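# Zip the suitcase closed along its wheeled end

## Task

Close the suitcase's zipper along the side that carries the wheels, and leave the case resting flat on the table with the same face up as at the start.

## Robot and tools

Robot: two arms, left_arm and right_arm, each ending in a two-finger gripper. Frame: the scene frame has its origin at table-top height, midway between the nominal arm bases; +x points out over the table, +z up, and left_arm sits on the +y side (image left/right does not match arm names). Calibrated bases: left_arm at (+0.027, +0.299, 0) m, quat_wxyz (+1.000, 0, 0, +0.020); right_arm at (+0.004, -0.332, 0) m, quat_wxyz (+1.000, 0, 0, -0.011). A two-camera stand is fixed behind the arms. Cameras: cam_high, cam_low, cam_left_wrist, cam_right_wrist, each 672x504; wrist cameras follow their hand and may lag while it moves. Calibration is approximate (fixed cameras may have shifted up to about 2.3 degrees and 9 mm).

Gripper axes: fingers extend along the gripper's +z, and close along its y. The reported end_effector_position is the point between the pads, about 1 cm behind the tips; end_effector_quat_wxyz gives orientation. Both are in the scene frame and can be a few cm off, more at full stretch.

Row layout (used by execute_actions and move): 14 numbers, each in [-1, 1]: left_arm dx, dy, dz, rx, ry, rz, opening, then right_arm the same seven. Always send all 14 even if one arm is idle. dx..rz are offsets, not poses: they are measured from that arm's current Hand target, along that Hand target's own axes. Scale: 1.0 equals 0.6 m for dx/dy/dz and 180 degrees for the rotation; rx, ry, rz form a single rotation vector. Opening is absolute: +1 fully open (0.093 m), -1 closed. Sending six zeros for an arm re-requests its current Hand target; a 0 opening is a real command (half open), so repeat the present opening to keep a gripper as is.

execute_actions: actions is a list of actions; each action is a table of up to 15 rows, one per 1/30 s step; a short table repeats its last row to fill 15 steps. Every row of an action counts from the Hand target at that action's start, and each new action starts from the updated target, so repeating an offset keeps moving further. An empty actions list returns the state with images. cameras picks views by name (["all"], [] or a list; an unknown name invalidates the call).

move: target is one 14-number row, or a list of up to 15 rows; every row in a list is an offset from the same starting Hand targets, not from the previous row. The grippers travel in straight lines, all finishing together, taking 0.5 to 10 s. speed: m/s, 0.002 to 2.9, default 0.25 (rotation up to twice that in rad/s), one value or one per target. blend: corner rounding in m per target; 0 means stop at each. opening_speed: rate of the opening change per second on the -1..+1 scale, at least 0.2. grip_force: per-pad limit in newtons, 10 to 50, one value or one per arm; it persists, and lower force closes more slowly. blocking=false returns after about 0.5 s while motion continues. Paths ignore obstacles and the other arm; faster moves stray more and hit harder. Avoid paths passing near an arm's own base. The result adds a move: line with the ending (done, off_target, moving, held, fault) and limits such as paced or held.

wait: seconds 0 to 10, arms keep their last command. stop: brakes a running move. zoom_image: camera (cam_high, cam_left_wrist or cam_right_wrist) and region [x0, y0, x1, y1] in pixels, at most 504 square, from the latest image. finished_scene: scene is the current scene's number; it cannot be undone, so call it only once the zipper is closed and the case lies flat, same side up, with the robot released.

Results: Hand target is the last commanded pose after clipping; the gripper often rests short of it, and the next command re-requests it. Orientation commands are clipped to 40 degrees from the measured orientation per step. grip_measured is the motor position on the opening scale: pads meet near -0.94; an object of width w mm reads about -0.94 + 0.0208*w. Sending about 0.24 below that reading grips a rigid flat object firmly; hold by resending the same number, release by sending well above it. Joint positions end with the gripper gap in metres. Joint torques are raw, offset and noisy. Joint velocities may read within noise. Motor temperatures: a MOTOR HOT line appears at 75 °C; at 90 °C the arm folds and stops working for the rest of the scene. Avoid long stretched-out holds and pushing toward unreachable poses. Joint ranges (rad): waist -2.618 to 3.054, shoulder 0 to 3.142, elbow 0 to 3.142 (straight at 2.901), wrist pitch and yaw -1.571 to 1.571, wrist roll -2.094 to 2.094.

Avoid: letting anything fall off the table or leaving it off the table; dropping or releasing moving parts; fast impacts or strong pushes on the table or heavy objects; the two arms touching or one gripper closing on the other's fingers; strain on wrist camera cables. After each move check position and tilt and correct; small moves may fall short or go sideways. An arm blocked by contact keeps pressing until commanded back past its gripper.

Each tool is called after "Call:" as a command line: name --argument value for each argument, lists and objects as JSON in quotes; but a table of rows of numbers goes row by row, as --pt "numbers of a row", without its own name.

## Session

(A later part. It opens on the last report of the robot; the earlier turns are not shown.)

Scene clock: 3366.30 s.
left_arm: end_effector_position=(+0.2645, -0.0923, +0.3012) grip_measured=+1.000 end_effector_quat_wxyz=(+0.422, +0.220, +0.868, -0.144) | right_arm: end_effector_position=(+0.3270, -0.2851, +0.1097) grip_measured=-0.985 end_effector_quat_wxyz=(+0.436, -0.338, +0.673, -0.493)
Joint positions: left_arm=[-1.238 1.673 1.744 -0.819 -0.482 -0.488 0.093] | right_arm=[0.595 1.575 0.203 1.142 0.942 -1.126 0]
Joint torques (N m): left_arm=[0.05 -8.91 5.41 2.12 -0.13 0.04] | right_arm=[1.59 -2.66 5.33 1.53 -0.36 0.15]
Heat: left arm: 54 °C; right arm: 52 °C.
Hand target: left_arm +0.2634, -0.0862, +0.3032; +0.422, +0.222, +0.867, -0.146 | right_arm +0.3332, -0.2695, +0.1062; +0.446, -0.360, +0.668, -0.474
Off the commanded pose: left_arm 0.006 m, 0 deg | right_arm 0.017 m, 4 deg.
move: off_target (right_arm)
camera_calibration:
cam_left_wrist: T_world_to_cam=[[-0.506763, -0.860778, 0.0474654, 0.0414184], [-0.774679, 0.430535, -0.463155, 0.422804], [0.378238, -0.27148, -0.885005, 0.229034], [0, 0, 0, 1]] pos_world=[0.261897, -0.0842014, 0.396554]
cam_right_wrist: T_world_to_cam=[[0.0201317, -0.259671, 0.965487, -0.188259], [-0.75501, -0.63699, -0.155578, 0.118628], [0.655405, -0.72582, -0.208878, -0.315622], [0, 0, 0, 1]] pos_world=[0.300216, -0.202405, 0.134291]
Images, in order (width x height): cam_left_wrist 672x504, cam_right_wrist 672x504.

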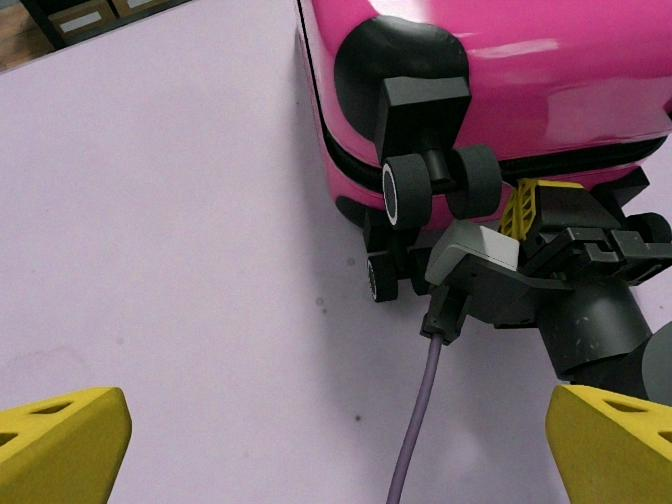

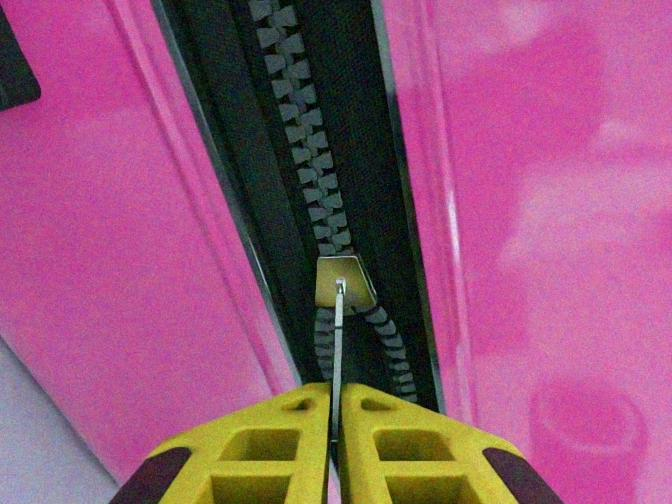

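Call:
move --target '[0,0.08,-0.02,0,0,0,1,-0.18,0.055,0.01,0,0,0,-1]' --speed 0.06 --cameras '["cam_left_wrist","cam_right_wrist","cam_high"]'

Scene clock: 3373.07 s.
left_arm: end_effector_position=(+0.2813, -0.0454, +0.3073) grip_measured=+1.000 end_effector_quat_wxyz=(+0.422, +0.219, +0.868, -0.145) | right_arm: end_effector_position=(+0.3693, -0.1860, +0.1093) grip_measured=-0.985 end_effector_quat_wxyz=(+0.436, -0.325, +0.675, -0.499)
Joint positions: left_arm=[-1.13 1.533 1.614 -0.793 -0.402 -0.409 0.093] | right_arm=[0.806 1.858 0.606 0.936 1.169 -1.008 0]
Joint torques (N m): left_arm=[-0.09 -7.65 5.41 2.17 -0.04 0.07] | right_arm=[1.92 -5.11 5.96 1.3 -0.51 0.13]
Heat: left arm: 53 °C; right arm: 51 °C.
Hand target: left_arm +0.2798, -0.0398, +0.3073; +0.422, +0.222, +0.867, -0.146 | right_arm +0.3740, -0.1640, +0.1015; +0.447, -0.360, +0.668, -0.474
Off the commanded pose: left_arm 0.006 m, 0 deg | right_arm 0.024 m, 5 deg.
move: off_target (right_arm)
camera_calibration:
cam_left_wrist: T_world_to_cam=[[-0.506623, -0.860728, 0.0498003, 0.089166], [-0.774526, 0.428989, -0.464843, 0.418816], [0.37874, -0.274071, -0.883992, 0.240169], [0, 0, 0, 1]] pos_world=[0.278596, -0.0370963, 0.402551]
cam_right_wrist: T_world_to_cam=[[-0.00166435, -0.266327, 0.963881, -0.156085], [-0.766729, -0.618443, -0.172204, 0.223216], [0.641968, -0.739322, -0.203172, -0.269609], [0, 0, 0, 1]] pos_world=[0.343967, -0.102851, 0.134109]
Images, in order (width x height): cam_high 672x504, cam_left_wrist 672x504, cam_right_wrist 672x504.

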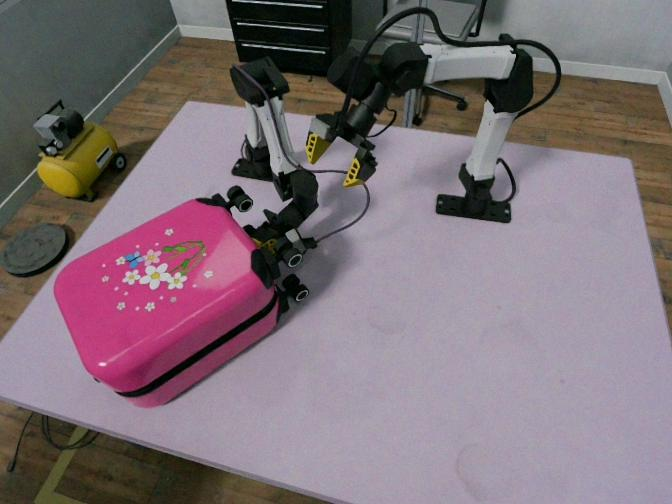

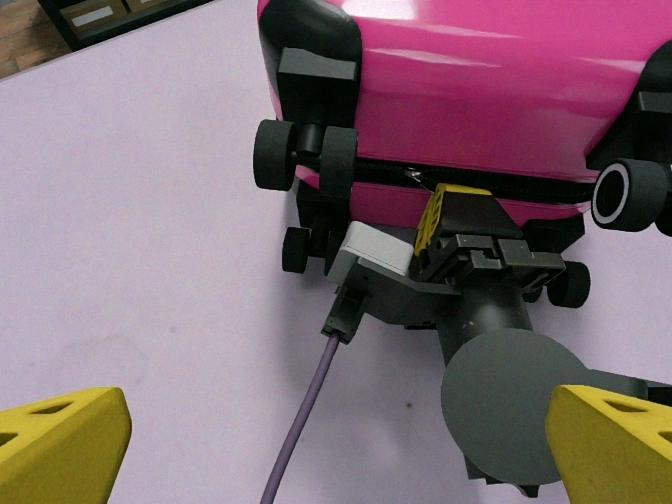

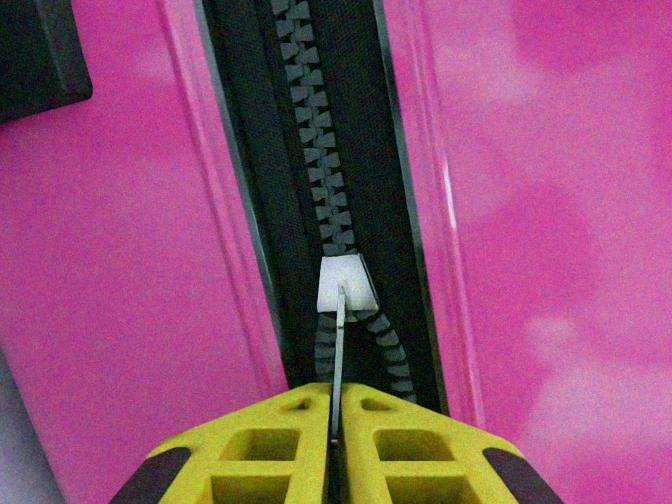

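Call:
move --target '[-0.022,0.03,0.20,0,0,0,0.75,0.032,-0.02,0.002,0,0,0,-1]' --speed 0.12 --cameras '["cam_left_wrist"]'

Scene clock: 3386.20 s.
left_arm: end_effector_position=(+0.3714, -0.0752, +0.2388) grip_measured=+0.752 end_effector_quat_wxyz=(+0.417, +0.220, +0.871, -0.140) | right_arm: end_effector_position=(+0.3702, -0.1884, +0.1092) grip_measured=-0.985 end_effector_quat_wxyz=(+0.446, -0.338, +0.673, -0.484)
Joint positions: left_arm=[-0.956 1.77 1.596 -0.516 -0.269 -0.294 0.081] | right_arm=[0.788 1.833 0.576 0.952 1.109 -1.018 0]
Joint torques (N m): left_arm=[-0.2 -6.57 10.35 2.28 0.03 0.05] | right_arm=[-0.14 -8.59 2.81 1.48 -0.29 -0.08]
Motor temperatures (°C): left_arm=[20 50 34 35 19 19 20] | right_arm=[19 23 27 48 19 19 21]
Heat: left arm: 50 °C; right arm: 48 °C.
Hand target: left_arm +0.3761, -0.0805, +0.2444; +0.422, +0.222, +0.867, -0.146 | right_arm +0.3692, -0.1853, +0.1079; +0.447, -0.359, +0.668, -0.474
Off the commanded pose: left_arm 0.009 m, 1 deg | right_arm 0.004 m, 3 deg.
move: off_target (right_arm)
camera_calibration:
cam_left_wrist: T_world_to_cam=[[-0.503464, -0.862854, 0.0447964, 0.112476], [-0.780406, 0.431882, -0.452155, 0.469033], [0.370797, -0.262603, -0.890814, 0.142813], [0, 0, 0, 1]] pos_world=[0.369709, -0.0680133, 0.334257]
Images, in order (width x height): cam_left_wrist 672x504.

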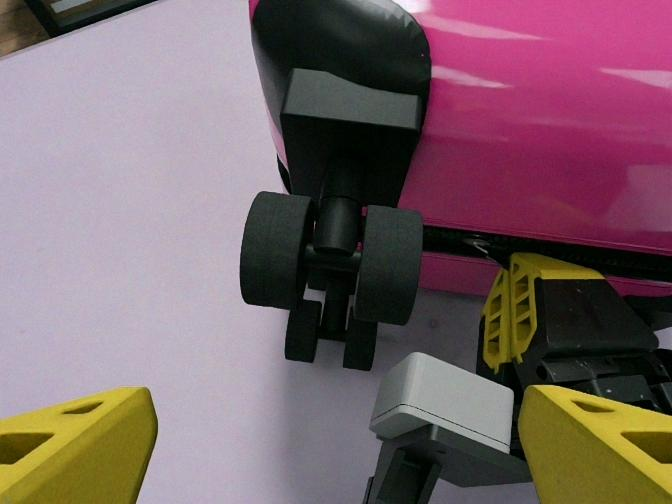

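Call:
move --target '[-0.012,0.004,0.132,0,0,0,0.4,0,0,0,0,0,0,-1]' --speed 0.08 --cameras '["cam_left_wrist"]'

Scene clock: 3393.23 s.
left_arm: end_effector_position=(+0.4277, -0.1083, +0.2001) grip_measured=+0.402 end_effector_quat_wxyz=(+0.418, +0.218, +0.871, -0.139) | right_arm: end_effector_position=(+0.3702, -0.1884, +0.1092) grip_measured=-0.985 end_effector_quat_wxyz=(+0.446, -0.338, +0.673, -0.484)
Joint positions: left_arm=[-0.902 2.011 1.76 -0.43 -0.232 -0.259 0.064] | right_arm=[0.788 1.833 0.576 0.952 1.109 -1.018 0]
Joint torques (N m): left_arm=[-0.12 -7.79 10.86 2.31 0.09 0.11] | right_arm=[-0.21 -8.59 2.85 1.48 -0.29 -0.07]
Heat: left arm: 48 °C; right arm: 47 °C.
Hand target: left_arm +0.4340, -0.1152, +0.2025; +0.422, +0.222, +0.867, -0.146 | right_arm +0.3692, -0.1853, +0.1078; +0.447, -0.360, +0.668, -0.474
Off the commanded pose: left_arm 0.010 m, 1 deg | right_arm 0.004 m, 3 deg.
move: off_target (right_arm)
camera_calibration:
cam_left_wrist: T_world_to_cam=[[-0.500298, -0.864781, 0.0430768, 0.112806], [-0.781108, 0.429306, -0.453394, 0.509932], [0.373594, -0.26048, -0.890268, 0.07775], [0, 0, 0, 1]] pos_world=[0.425701, -0.101112, 0.295559]
Images, in order (width x height): cam_left_wrist 672x504.

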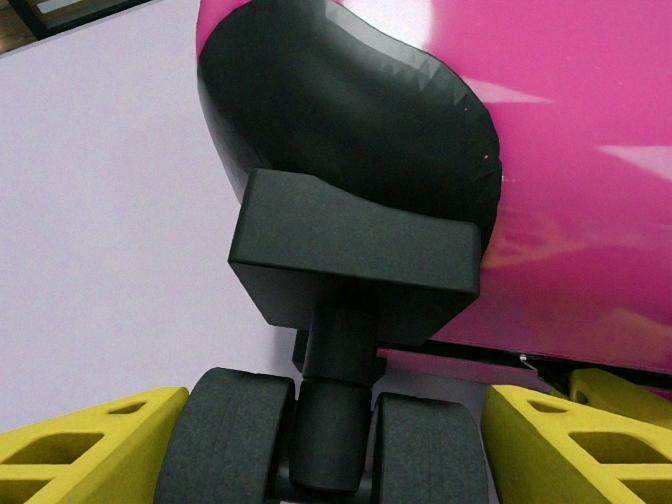

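Call:
move --target '[0,0,0,0,0,0,-0.5,0,0,0,0,0,0,-1]' --opening_speed 0.5 --cameras '["cam_left_wrist","cam_right_wrist"]'

Scene clock: 3399.33 s.
left_arm: end_effector_position=(+0.4289, -0.1065, +0.1996) grip_measured=+0.075 end_effector_quat_wxyz=(+0.417, +0.218, +0.872, -0.138) | right_arm: end_effector_position=(+0.3702, -0.1884, +0.1092) grip_measured=-0.985 end_effector_quat_wxyz=(+0.445, -0.338, +0.673, -0.484)
Joint positions: left_arm=[-0.898 2.011 1.76 -0.433 -0.23 -0.258 0.049] | right_arm=[0.788 1.833 0.576 0.952 1.109 -1.018 0]
Joint torques (N m): left_arm=[-0.43 -7.92 10.65 2.36 0.11 0.06] | right_arm=[-0.18 -8.54 2.89 1.47 -0.29 -0.06]
Heat: left arm: 47 °C; right arm: 47 °C.
Hand target: left_arm +0.4340, -0.1152, +0.2024; +0.422, +0.222, +0.867, -0.146 | right_arm +0.3692, -0.1853, +0.1078; +0.446, -0.360, +0.668, -0.474
Off the commanded pose: left_arm 0.010 m, 1 deg | right_arm 0.004 m, 3 deg.
move: off_target (right_arm)
camera_calibration:
cam_left_wrist: T_world_to_cam=[[-0.498629, -0.865819, 0.0415572, 0.114455], [-0.782645, 0.429085, -0.450947, 0.510069], [0.372606, -0.25738, -0.891583, 0.0782914], [0, 0, 0, 1]] pos_world=[0.427102, -0.0996152, 0.295061]
cam_right_wrist: T_world_to_cam=[[0.017674, -0.27731, 0.960618, -0.165466], [-0.742744, -0.646825, -0.173059, 0.208304], [0.669342, -0.710434, -0.217402, -0.275212], [0, 0, 0, 1]] pos_world=[0.341852, -0.10667, 0.135167]
Images, in order (width x height): cam_left_wrist 672x504, cam_right_wrist 672x504.

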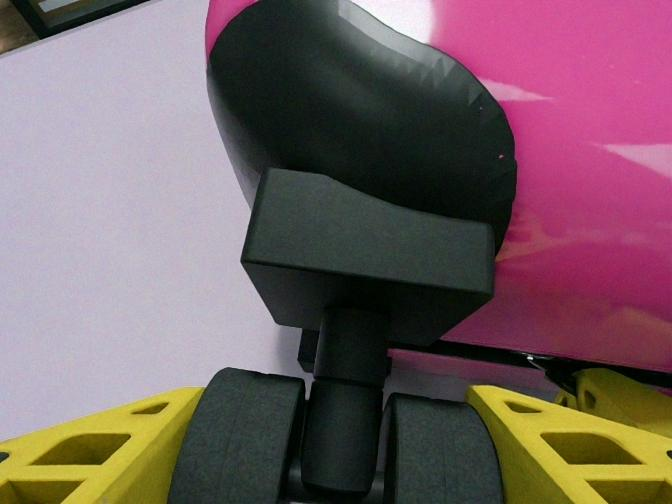

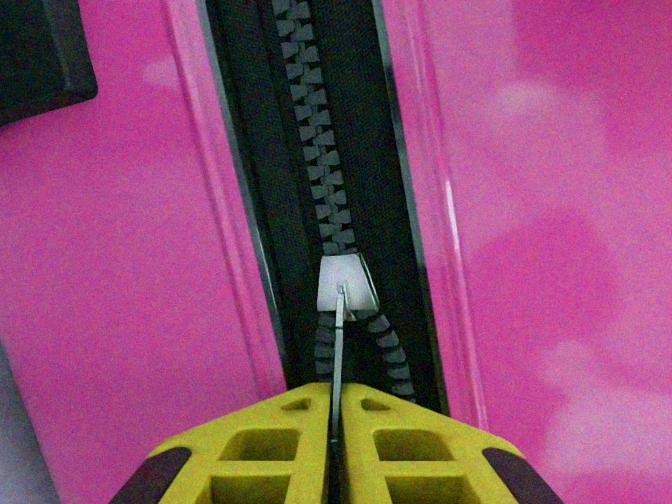

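Call:
move --target '[0,0.03,0,0,0,0,-0.5,0.125,-0.028,-0.028,0,0,0,-1]' --speed 0.04 --cameras '["cam_left_wrist","cam_right_wrist"]'

Scene clock: 3409.77 s.
left_arm: end_effector_position=(+0.4315, -0.1053, +0.1995) grip_measured=+0.068 end_effector_quat_wxyz=(+0.414, +0.226, +0.870, -0.144) | right_arm: end_effector_position=(+0.3347, -0.2409, +0.1096) grip_measured=-0.985 end_effector_quat_wxyz=(+0.463, -0.363, +0.665, -0.461)
Joint positions: left_arm=[-0.884 2.011 1.76 -0.43 -0.201 -0.239 0.048] | right_arm=[0.699 1.618 0.281 1.084 0.945 -1.076 0]
Joint torques (N m): left_arm=[1.52 -9.77 7.6 2.55 0.11 0.11] | right_arm=[-1.02 -6.3 1.91 1.6 0.39 0]
Heat: left arm: 46 °C; right arm: 46 °C.
Hand target: left_arm +0.4432, -0.0997, +0.2013; +0.422, +0.222, +0.867, -0.146 | right_arm +0.3287, -0.2529, +0.1073; +0.446, -0.359, +0.668, -0.474
Off the commanded pose: left_arm 0.013 m, 1 deg | right_arm 0.014 m, 2 deg.
move: off_target (left_arm, right_arm)
camera_calibration:
cam_left_wrist: T_world_to_cam=[[-0.516553, -0.855026, 0.0458585, 0.124811], [-0.775344, 0.444344, -0.448776, 0.509548], [0.363339, -0.267373, -0.892467, 0.0806817], [0, 0, 0, 1]] pos_world=[0.430232, -0.0981261, 0.294955]
cam_right_wrist: T_world_to_cam=[[0.0473285, -0.288194, 0.956402, -0.191925], [-0.692827, -0.699194, -0.176404, 0.119094], [0.719549, -0.654272, -0.23276, -0.290193], [0, 0, 0, 1]] pos_world=[0.300403, -0.161907, 0.137021]
Images, in order (width x height): cam_left_wrist 672x504, cam_right_wrist 672x504.

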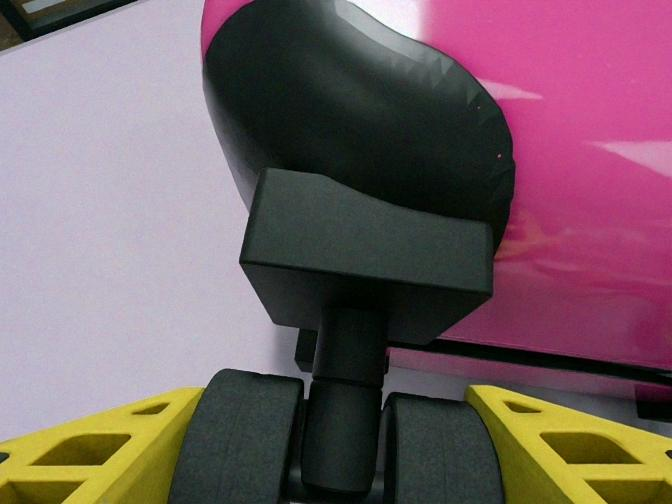

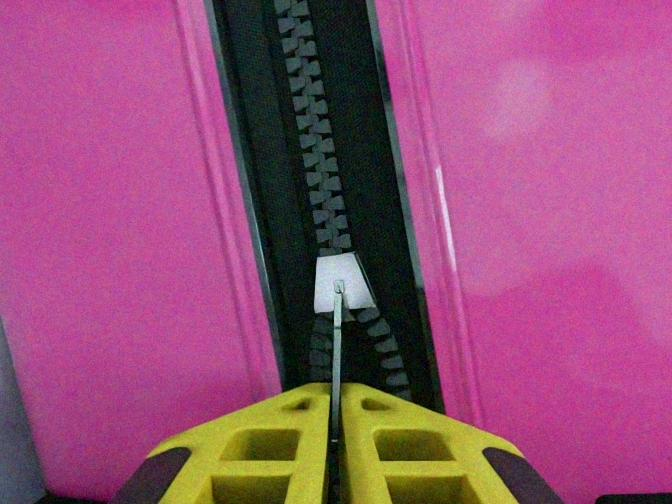

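Call:
move --target '[0,0,0,0,0,0,-0.5,0.115,-0.028,-0.025,0,0,0,-1]' --speed 0.04 --cameras '["cam_left_wrist","cam_right_wrist","cam_high"]'

Scene clock: 3417.07 s.
left_arm: end_effector_position=(+0.4315, -0.1054, +0.1995) grip_measured=+0.068 end_effector_quat_wxyz=(+0.414, +0.226, +0.870, -0.144) | right_arm: end_effector_position=(+0.2983, -0.2990, +0.1106) grip_measured=-0.985 end_effector_quat_wxyz=(+0.469, -0.375, +0.658, -0.455)
Joint positions: left_arm=[-0.884 2.011 1.76 -0.43 -0.2 -0.239 0.048] | right_arm=[0.53 1.322 0.029 1.091 0.75 -1.15 0]
Joint torques (N m): left_arm=[1.5 -9.78 7.58 2.54 0.13 0.13] | right_arm=[-2.02 -3.6 2.84 1.69 0.53 0.06]
Heat: left arm: 46 °C; right arm: 46 °C.
Hand target: left_arm +0.4432, -0.0997, +0.2013; +0.422, +0.222, +0.867, -0.146 | right_arm +0.2920, -0.3153, +0.1079; +0.447, -0.360, +0.668, -0.474
Off the commanded pose: left_arm 0.013 m, 1 deg | right_arm 0.018 m, 4 deg.
move: off_target (left_arm, right_arm)
camera_calibration:
cam_left_wrist: T_world_to_cam=[[-0.516943, -0.854794, 0.0457822, 0.124939], [-0.775145, 0.444741, -0.448726, 0.509532], [0.363207, -0.267454, -0.892496, 0.0807118], [0, 0, 0, 1]] pos_world=[0.430232, -0.0982266, 0.294955]
cam_right_wrist: T_world_to_cam=[[0.0587469, -0.281004, 0.957907, -0.209311], [-0.670063, -0.722383, -0.170819, 0.0391022], [0.739976, -0.631822, -0.230728, -0.301451], [0, 0, 0, 1]] pos_world=[0.261564, -0.221034, 0.137627]
Images, in order (width x height): cam_high 672x504, cam_left_wrist 672x504, cam_right_wrist 672x504.

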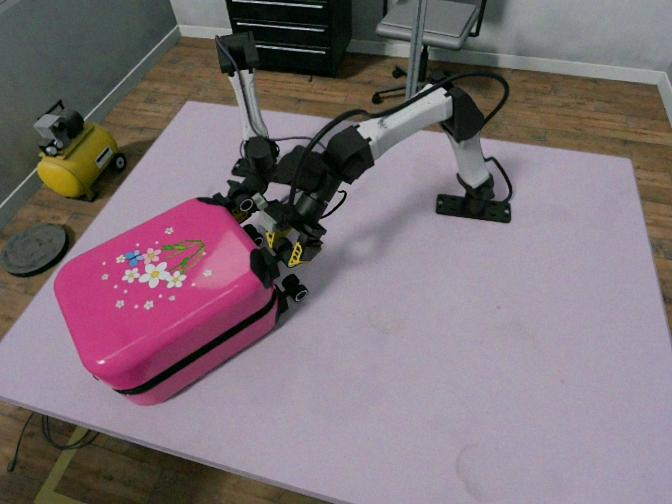

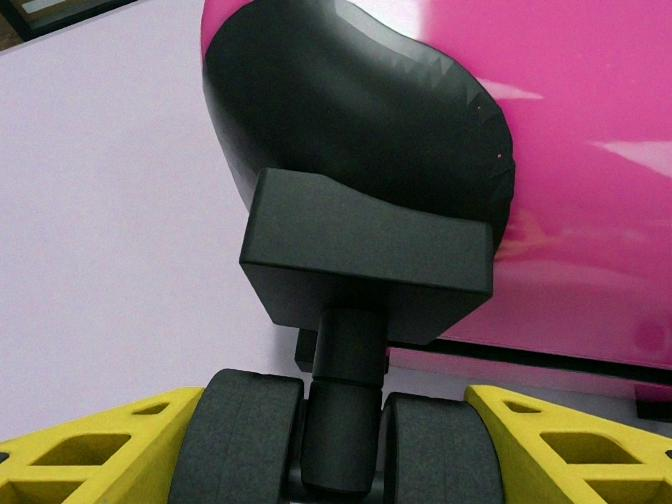

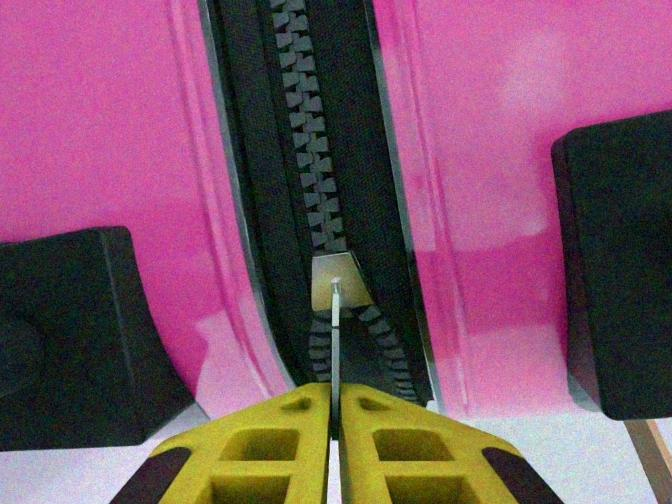

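Call:
move --target '[0,0.10,0,0,0,0,-0.5,0.015,0,0,0,0,0,-1]' --speed 0.04 --cameras '["cam_right_wrist"]'

Scene clock: 3433.27 s.
left_arm: end_effector_position=(+0.4578, -0.0897, +0.2005) grip_measured=+0.068 end_effector_quat_wxyz=(+0.433, +0.268, +0.845, -0.166) | right_arm: end_effector_position=(+0.3019, -0.2978, +0.1094) grip_measured=-0.985 end_effector_quat_wxyz=(+0.477, -0.387, +0.654, -0.443)
Joint positions: left_arm=[-0.793 1.998 1.699 -0.31 -0.066 -0.105 0.048] | right_arm=[0.493 1.322 0.027 1.096 0.676 -1.158 0]
Joint torques (N m): left_arm=[4.59 -13.01 5 1.86 -0.1 -0.38] | right_arm=[-2.78 -2.96 2.63 1.78 0.88 0.05]
Heat: left arm: 46 °C; right arm: 46 °C.
Hand target: left_arm +0.4737, -0.0481, +0.1973; +0.422, +0.222, +0.867, -0.146 | right_arm +0.2889, -0.3236, +0.1056; +0.446, -0.359, +0.668, -0.474
Off the commanded pose: left_arm 0.045 m, 6 deg | right_arm 0.029 m, 6 deg.
joint sent to its limit (right arm) — joint 3 (elbow), lower limit, where the elbow is as bent as it goes. The joint targets are off in position, not in orientation.
move: off_target (left_arm, right_arm)
camera_calibration:
cam_right_wrist: T_world_to_cam=[[0.0749097, -0.285116, 0.955561, -0.213893], [-0.643543, -0.745815, -0.172084, 0.0272722], [0.761736, -0.602054, -0.239353, -0.300311], [0, 0, 0, 1]] pos_world=[0.262331, -0.221448, 0.137201]
Images, in order (width x height): cam_right_wrist 672x504.

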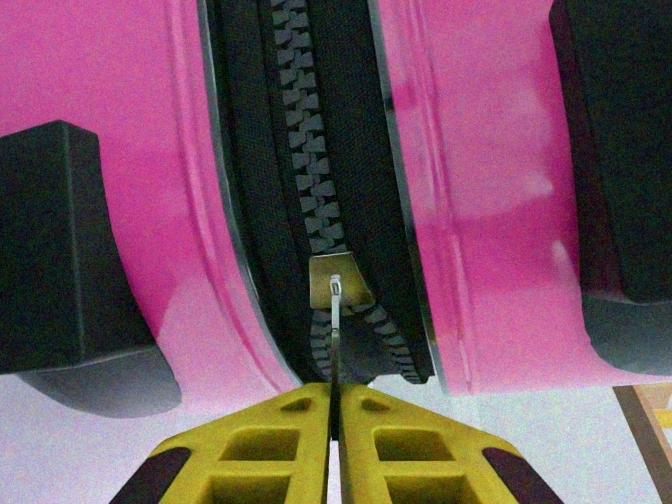

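Call:
move --target '[-0.01,0.08,-0.03,0,0,0,-0.5,0,0,0,0,0,0,-1]' --speed 0.04 --cameras '["cam_right_wrist","cam_left_wrist"]'

Scene clock: 3439.67 s.
left_arm: end_effector_position=(+0.4700, -0.0599, +0.2014) grip_measured=+0.068 end_effector_quat_wxyz=(+0.427, +0.289, +0.839, -0.173) | right_arm: end_effector_position=(+0.3028, -0.2924, +0.1085) grip_measured=-0.985 end_effector_quat_wxyz=(+0.477, -0.408, +0.643, -0.439)
Joint positions: left_arm=[-0.71 1.958 1.65 -0.304 0.038 -0.026 0.048] | right_arm=[0.491 1.322 0.026 1.097 0.639 -1.19 0]
Joint torques (N m): left_arm=[6.46 -14.6 5.74 1.61 -0.22 -0.52] | right_arm=[-2.89 -1.74 2.67 1.96 1.16 0.33]
Heat: left arm: 50 °C; right arm: 46 °C.
Hand target: left_arm +0.4892, -0.0007, +0.2098; +0.422, +0.222, +0.867, -0.146 | right_arm +0.2889, -0.3235, +0.1056; +0.447, -0.360, +0.668, -0.474
Off the commanded pose: left_arm 0.063 m, 9 deg | right_arm 0.034 m, 8 deg.
joint sent to its limit (right arm) — joint 3 (elbow), lower limit, where the elbow is as bent as it goes. The joint targets are off in position, not in orientation.
move: off_target (left_arm, right_arm)
camera_calibration:
cam_left_wrist: T_world_to_cam=[[-0.635614, -0.771548, 0.0266404, 0.248248], [-0.678895, 0.54219, -0.495107, 0.489938], [0.367555, -0.332783, -0.868423, 0.069693], [0, 0, 0, 1]] pos_world=[0.46479, -0.0509114, 0.296481]
cam_right_wrist: T_world_to_cam=[[0.0946882, -0.257902, 0.96152, -0.210262], [-0.615118, -0.774575, -0.147184, 0.0120921], [0.782728, -0.577512, -0.231983, -0.297995], [0, 0, 0, 1]] pos_world=[0.260597, -0.216957, 0.134821]
Images, in order (width x height): cam_left_wrist 672x504, cam_right_wrist 672x504.

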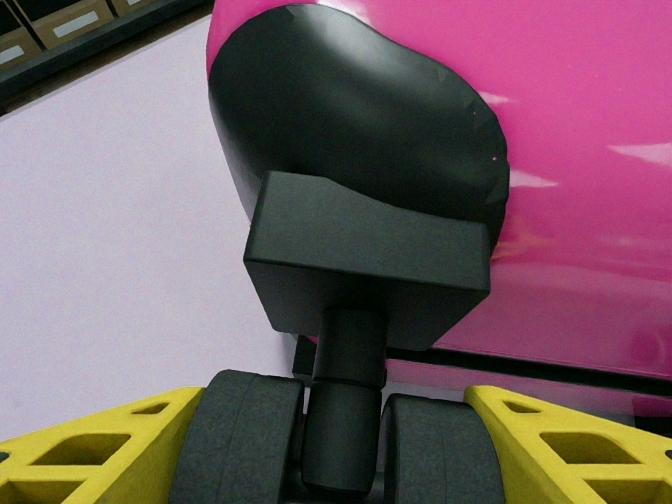

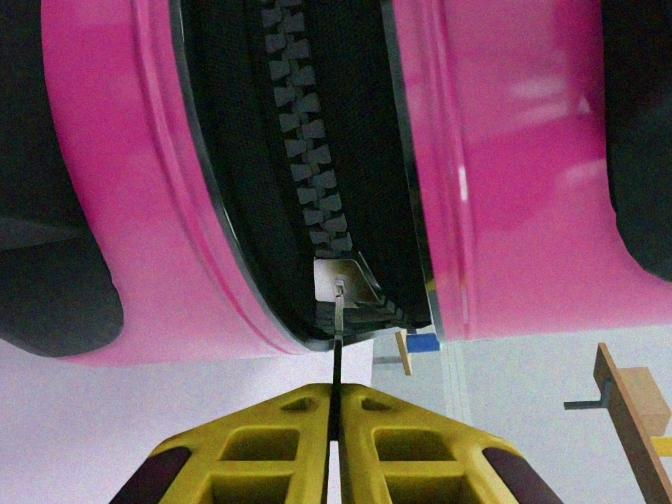

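Call:
move --target '[0,0,0,0,0,0,-0.5,0.048,-0.036,0.148,0,0,0,-1]' --speed 0.04 --cameras '["cam_right_wrist","cam_high"]'

Scene clock: 3452.33 s.
left_arm: end_effector_position=(+0.4784, -0.0458, +0.2013) grip_measured=+0.068 end_effector_quat_wxyz=(+0.427, +0.279, +0.844, -0.165) | right_arm: end_effector_position=(+0.3617, -0.3410, +0.1078) grip_measured=-0.985 end_effector_quat_wxyz=(+0.496, -0.415, +0.633, -0.425)
Joint positions: left_arm=[-0.681 1.954 1.65 -0.317 0.038 -0.023 0.048] | right_arm=[0.084 1.592 0.164 1.279 0.189 -1.261 0]
Joint torques (N m): left_arm=[4.57 -14.27 5.89 1.71 -0.23 -0.55] | right_arm=[-4.74 -2.39 5 1.9 1.37 0.11]
Motor temperatures (°C): left_arm=[23 57 36 34 19 19 21] | right_arm=[19 23 25 48 20 19 21]
Heat: left arm: 57 °C; right arm: 48 °C.
Hand target: left_arm +0.4892, -0.0006, +0.2098; +0.422, +0.222, +0.867, -0.146 | right_arm +0.3635, -0.3836, +0.1054; +0.447, -0.360, +0.668, -0.474
Off the commanded pose: left_arm 0.047 m, 7 deg | right_arm 0.043 m, 11 deg.
move: off_target (left_arm, right_arm)
camera_calibration:
cam_right_wrist: T_world_to_cam=[[0.0923664, -0.270996, 0.958139, -0.230876], [-0.575908, -0.799513, -0.170613, -0.0095751], [0.812279, -0.536041, -0.229917, -0.369038], [0, 0, 0, 1]] pos_world=[0.315573, -0.268042, 0.134729]
Images, in order (width x height): cam_high 672x504, cam_right_wrist 672x504.

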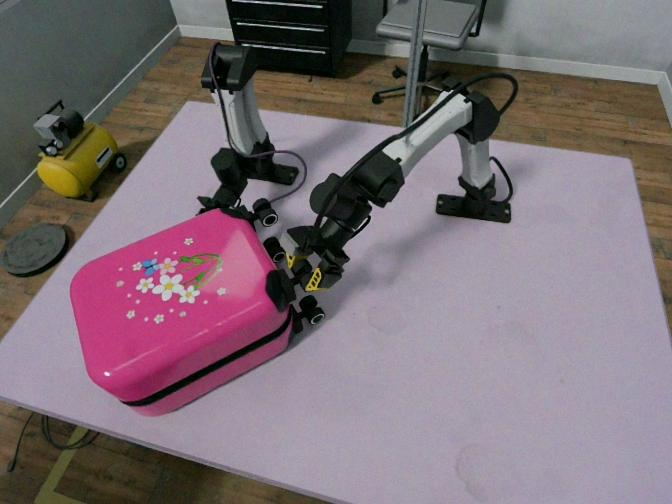

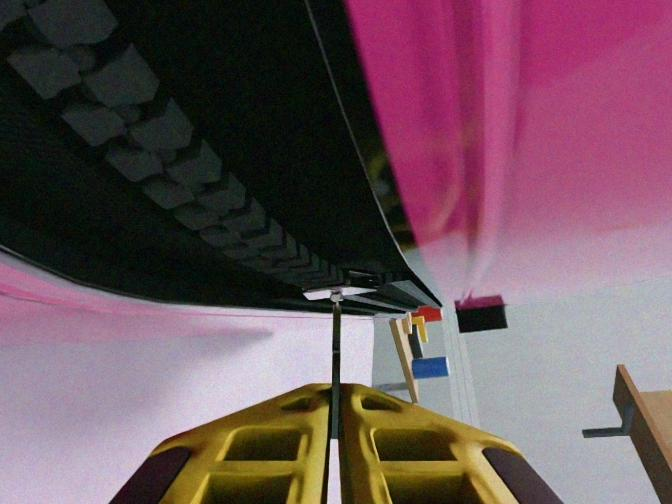

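Call:
move --target '[0,0,0,0,0,0,-0.5,0.0,-0.0145,0.088,-0.057,-0.212,-0.034,-1]' --speed 0.04 --cameras '["cam_right_wrist","cam_high"]'

Scene clock: 3475.63 s.
left_arm: end_effector_position=(+0.4784, -0.0458, +0.2013) grip_measured=+0.067 end_effector_quat_wxyz=(+0.427, +0.278, +0.845, -0.165) | right_arm: end_effector_position=(+0.3861, -0.3478, +0.1077) grip_measured=-0.985 end_effector_quat_wxyz=(+0.623, -0.606, +0.446, -0.213)
Joint positions: left_arm=[-0.681 1.954 1.65 -0.317 0.038 -0.026 0.048] | right_arm=[-0.405 1.795 0.475 1.065 -1.019 -1.485 0]
Joint torques (N m): left_arm=[4.62 -14.22 5.6 1.75 -0.24 -0.5] | right_arm=[-6.34 -4.64 7.04 1.56 1.43 0.05]
Motor temperatures (°C): left_arm=[24 61 36 33 19 19 22] | right_arm=[20 22 26 48 21 19 21]
Heat: left arm: 61 °C; right arm: 48 °C.
Hand target: left_arm +0.4893, -0.0006, +0.2098; +0.422, +0.222, +0.867, -0.146 | right_arm +0.4135, -0.4028, +0.1057; +0.581, -0.567, +0.505, -0.293
Off the commanded pose: left_arm 0.047 m, 7 deg | right_arm 0.061 m, 13 deg.
move: off_target (left_arm, right_arm)
camera_calibration:
cam_right_wrist: T_world_to_cam=[[0.250729, -0.165305, 0.953839, -0.258837], [0.105962, -0.974706, -0.196775, -0.322449], [0.962241, 0.150407, -0.226871, -0.21201], [0, 0, 0, 1]] pos_world=[0.30307, -0.325192, 0.13534]
Images, in order (width x height): cam_high 672x504, cam_right_wrist 672x504.

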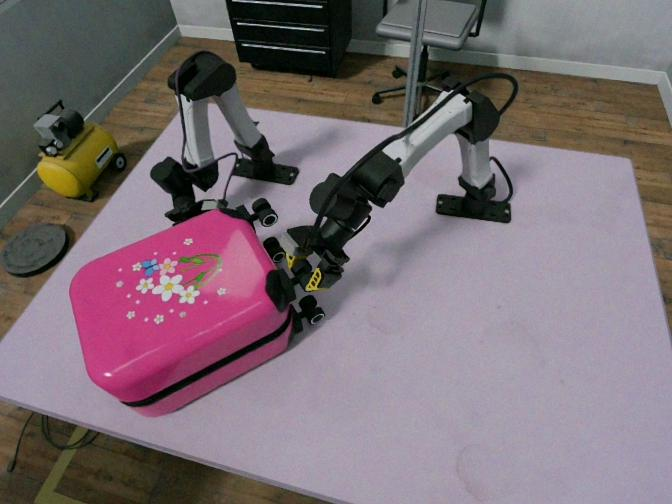

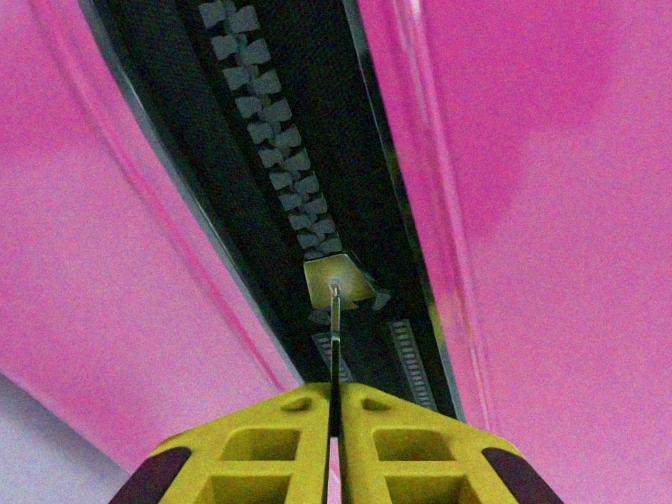

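Call:
move --target '[0,-0.03,0,0,0,0,-0.5,0.06,-0.027,0.06,-0.021,-0.08,-0.013,-1]' --speed 0.04 --cameras '["cam_right_wrist"]'

Scene clock: 3486.87 s.
left_arm: end_effector_position=(+0.4782, -0.0469, +0.2020) grip_measured=+0.063 end_effector_quat_wxyz=(+0.433, +0.241, +0.855, -0.154) | right_arm: end_effector_position=(+0.4173, -0.3555, +0.1085) grip_measured=-0.985 end_effector_quat_wxyz=(+0.666, -0.646, +0.362, -0.092)
Joint positions: left_arm=[-0.706 1.954 1.65 -0.313 -0.04 -0.096 0.048] | right_arm=[-0.445 1.981 0.853 0.634 -1.365 -1.682 0]
Joint torques (N m): left_arm=[3.22 -13.68 6.83 1.55 0.18 -0.11] | right_arm=[-8.8 -7.01 9.21 1.7 1.59 0.09]
Motor temperatures (°C): left_arm=[24 62 35 33 19 19 22] | right_arm=[21 23 27 47 21 19 21]
Heat: left arm: 62 °C; right arm: 47 °C.
Hand target: left_arm +0.4802, -0.0160, +0.2110; +0.422, +0.222, +0.867, -0.146 | right_arm +0.4618, -0.4255, +0.1064; +0.615, -0.628, +0.426, -0.215
Off the commanded pose: left_arm 0.032 m, 3 deg | right_arm 0.083 m, 17 deg.
move: off_target (left_arm, right_arm)
camera_calibration:
cam_right_wrist: T_world_to_cam=[[0.320874, -0.148299, 0.93544, -0.289875], [0.387949, -0.880429, -0.272652, -0.409066], [0.864023, 0.45039, -0.224974, -0.0932492], [0, 0, 0, 1]] pos_world=[0.332279, -0.361144, 0.138649]
Images, in order (width x height): cam_right_wrist 672x504.

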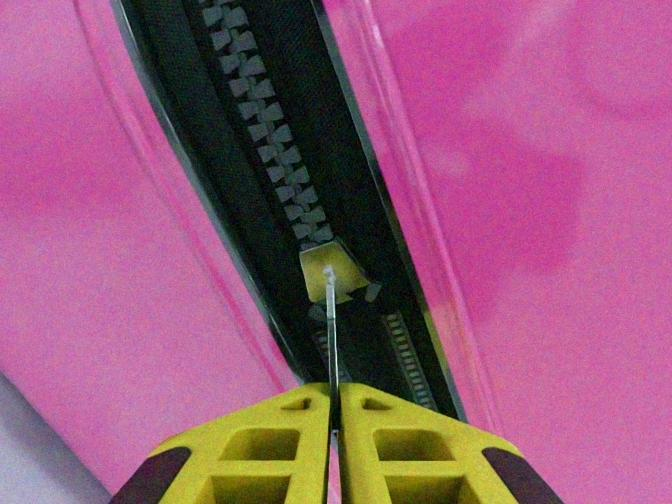

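Call:
move --target '[0.036,0,-0.048,0,0,0,-0.5,0.019,-0.019,0.086,0,0,0,-1]' --speed 0.04 --cameras '["cam_right_wrist"]'

Scene clock: 3503.13 s.
left_arm: end_effector_position=(+0.4695, -0.0273, +0.2017) grip_measured=+0.060 end_effector_quat_wxyz=(+0.460, +0.198, +0.854, -0.139) | right_arm: end_effector_position=(+0.4457, -0.3389, +0.1098) grip_measured=-0.985 end_effector_quat_wxyz=(+0.669, -0.654, +0.346, -0.065)
Joint positions: left_arm=[-0.715 1.865 1.491 -0.201 -0.129 -0.148 0.048] | right_arm=[-0.377 2.059 0.987 0.592 -1.363 -1.652 0]
Joint torques (N m): left_arm=[3.19 -17.11 4.72 0.91 0.83 0.32] | right_arm=[-6.83 -7.79 10.5 1.86 2.32 0.31]
Motor temperatures (°C): left_arm=[23 64 36 32 19 19 22] | right_arm=[23 25 30 46 22 19 21]
Heat: left arm: 64 °C; right arm: 46 °C.
Hand target: left_arm +0.4491, +0.0022, +0.2110; +0.422, +0.222, +0.867, -0.146 | right_arm +0.5121, -0.4057, +0.1067; +0.615, -0.628, +0.426, -0.215
Off the commanded pose: left_arm 0.037 m, 5 deg | right_arm 0.094 m, 21 deg.
move: off_target (left_arm, right_arm)
camera_calibration:
cam_right_wrist: T_world_to_cam=[[0.341373, -0.136761, 0.929925, -0.302384], [0.439823, -0.851117, -0.286629, -0.416684], [0.830674, 0.50685, -0.230397, -0.0904013], [0, 0, 0, 1]] pos_world=[0.361587, -0.350181, 0.140932]
Images, in order (width x height): cam_right_wrist 672x504.

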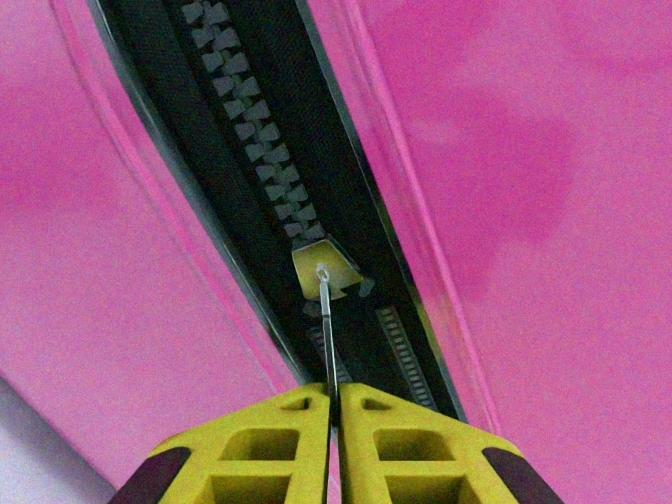

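Call:
move --target '[-0.02,-0.024,0.053,0,0,0,-0.5,-0.15,0.038,-0.023,-0.019,-0.11,0.028,-1]' --speed 0.05 --cameras '["cam_right_wrist","cam_high"]'

Call:
zoom_image --camera "cam_right_wrist" --region '[220, 180, 460, 420]'

Scene clock: 3516.37 s.
left_arm: end_effector_position=(+0.4700, -0.0231, +0.2009) grip_measured=+0.060 end_effector_quat_wxyz=(+0.438, +0.200, +0.867, -0.129) | right_arm: end_effector_position=(+0.4384, -0.3290, +0.1086) grip_measured=-0.985 end_effector_quat_wxyz=(+0.676, -0.654, +0.338, -0.035)
Joint positions: left_arm=[-0.707 1.881 1.553 -0.301 -0.124 -0.15 0.048] | right_arm=[-0.364 2.059 0.987 0.544 -1.404 -1.668 0]
Joint torques (N m): left_arm=[0.72 -8.06 10.84 1.88 0.63 0.22] | right_arm=[-1.33 -9.39 4.85 1.48 0.08 0.05]
Motor temperatures (°C): left_arm=[23 67 35 31 19 19 22] | right_arm=[23 28 32 46 24 19 21]
Heat: left arm: 67 °C; right arm: 46 °C.
Hand target: left_arm +0.4695, -0.0274, +0.2024; +0.422, +0.222, +0.867, -0.146 | right_arm +0.4459, -0.3390, +0.1099; +0.669, -0.654, +0.347, -0.064
Off the commanded pose: left_arm 0.004 m, 4 deg | right_arm 0.013 m, 4 deg.
move: off_target (left_arm, right_arm)
camera_calibration:
cam_right_wrist: T_world_to_cam=[[0.370192, -0.145233, 0.917532, -0.311539], [0.474551, -0.819537, -0.321186, -0.40649], [0.798598, 0.554317, -0.234466, -0.0595743], [0, 0, 0, 1]] pos_world=[0.355806, -0.345356, 0.14132]
Images, in order (width x height): cam_high 672x504, cam_right_wrist 672x504.

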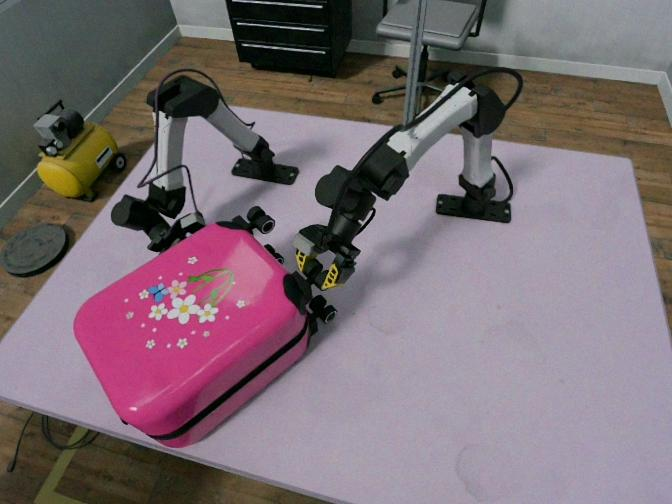

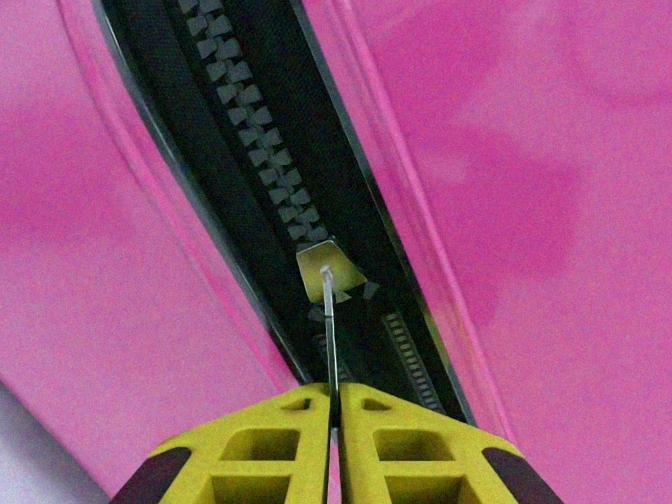

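Scaled by 2.100 from the camera's 672x504 image, which has a finer 960x720 frame.

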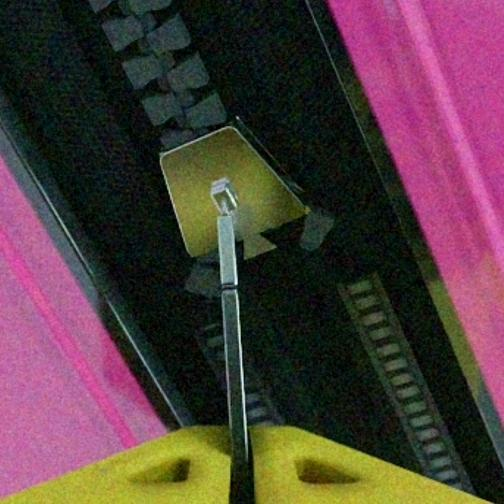

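Call:
move --target '[0.05,-0.002,-0.06,0,0,0,-0.5,0.107,-0.0455,0.011,0,0,0,-1]' --speed 0.04 --cameras '["cam_right_wrist"]'

Call:
zoom_image --camera "cam_right_wrist" --region '[220, 180, 460, 420]'

Scene clock: 3529.90 s.
left_arm: end_effector_position=(+0.4621, -0.0154, +0.2011) grip_measured=+0.058 end_effector_quat_wxyz=(+0.474, +0.173, +0.854, -0.131) | right_arm: end_effector_position=(+0.4609, -0.3233, +0.1096) grip_measured=-0.985 end_effector_quat_wxyz=(+0.700, -0.641, +0.309, +0.053)
Joint positions: left_arm=[-0.723 1.812 1.401 -0.143 -0.181 -0.181 0.048] | right_arm=[-0.337 2.205 1.256 0.209 -1.551 -1.787 0]
Joint torques (N m): left_arm=[0.25 -15.99 4.31 0.86 0.96 0.37] | right_arm=[-6.65 -9.74 10.67 1.66 1.2 0.07]
Motor temperatures (°C): left_arm=[22 63 37 32 19 19 22] | right_arm=[22 29 31 45 22 19 21]
Heat: left arm: 63 °C; right arm: 45 °C.
Hand target: left_arm +0.4286, -0.0046, +0.2004; +0.422, +0.222, +0.867, -0.146 | right_arm +0.5078, -0.3719, +0.1099; +0.669, -0.654, +0.347, -0.064
Off the commanded pose: left_arm 0.035 m, 8 deg | right_arm 0.068 m, 15 deg.
move: off_target (left_arm, right_arm)
camera_calibration:
cam_right_wrist: T_world_to_cam=[[0.447379, -0.178952, 0.876258, -0.361859], [0.5678, -0.700155, -0.432882, -0.404264], [0.690981, 0.691202, -0.211626, 0.0108572], [0, 0, 0, 1]] pos_world=[0.383927, -0.355307, 0.144381]
Images, in order (width x height): cam_right_wrist 672x504.

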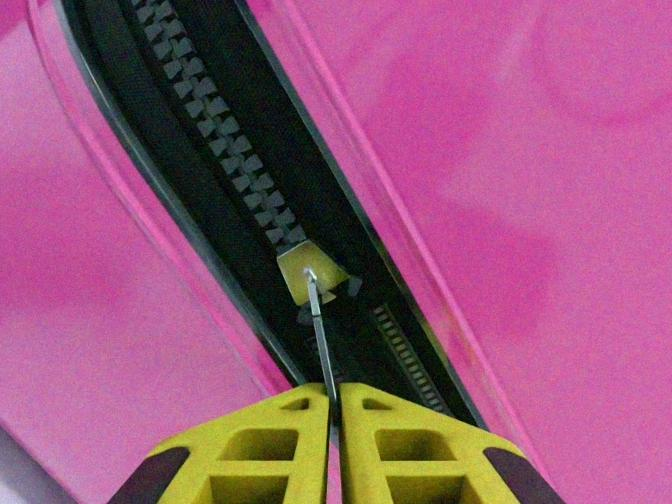

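Scaled by 2.100 from the camera's 672x504 image, which has a finer 960x720 frame.

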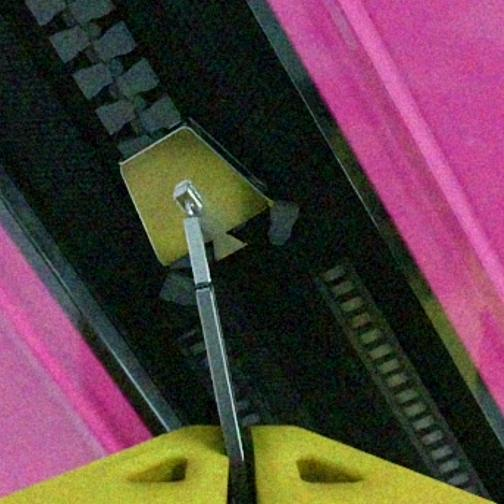

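Call:
move --pt "-0.035 0.012 0.045 0 0 0 -0.5 -0.10 0.04 0.024 0 0 0 -1" --pt "-0.035 0.012 0.045 0 0 0 0.3 -0.10 0.04 0.024 0 0 0 -0.4" --speed 0.05 --opening_speed 1.0 --cameras '["cam_right_wrist","cam_left_wrist"]'

Scene clock: 3540.23 s.
left_arm: end_effector_position=(+0.4654, -0.0052, +0.1994) grip_measured=+0.299 end_effector_quat_wxyz=(+0.433, +0.206, +0.868, -0.129) | right_arm: end_effector_position=(+0.4621, -0.3226, +0.1044) grip_measured=-0.403 end_effector_quat_wxyz=(+0.667, -0.655, +0.351, -0.057)
Joint positions: left_arm=[-0.676 1.83 1.487 -0.293 -0.091 -0.124 0.06] | right_arm=[-0.322 2.104 1.024 0.65 -1.316 -1.582 0.026]
Joint torques (N m): left_arm=[-1.01 -7.38 10.45 2 0.43 0.01] | right_arm=[-0.47 -10.32 3.96 1.63 -0.29 0.17]
Motor temperatures (°C): left_arm=[22 66 36 31 20 19 22] | right_arm=[22 31 32 45 21 19 21]
Heat: left arm: 66 °C; right arm: 45 °C.
Hand target: left_arm +0.4617, -0.0157, +0.2001; +0.422, +0.222, +0.867, -0.146 | right_arm +0.4618, -0.3243, +0.1093; +0.669, -0.654, +0.347, -0.064
Off the commanded pose: left_arm 0.011 m, 3 deg | right_arm 0.005 m, 1 deg.
move: off_target (left_arm); target 2's new opening was sent with right_arm's hand 0.019 m and 7 deg from that target
camera_calibration:
cam_left_wrist: T_world_to_cam=[[-0.472427, -0.880887, 0.029165, 0.210554], [-0.780892, 0.402997, -0.477284, 0.499331], [0.40868, -0.248257, -0.878265, 0.0711584], [0, 0, 0, 1]] pos_world=[0.460315, 0.00191129, 0.294678]
cam_right_wrist: T_world_to_cam=[[0.359697, -0.13558, 0.923167, -0.308202], [0.439163, -0.848349, -0.295704, -0.409478], [0.823259, 0.511784, -0.245606, -0.10688], [0, 0, 0, 1]] pos_world=[0.378677, -0.334467, 0.137187]
Images, in order (width x height): cam_left_wrist 672x504, cam_right_wrist 672x504.

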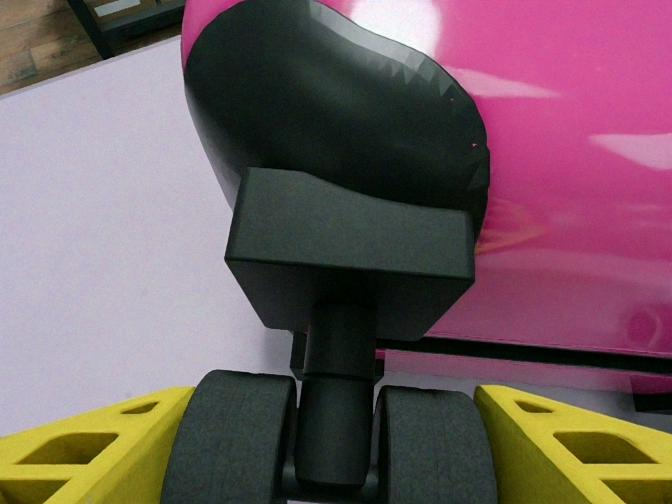

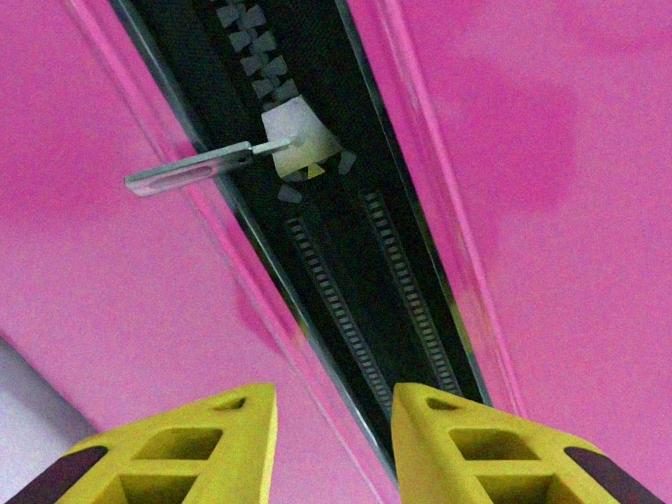

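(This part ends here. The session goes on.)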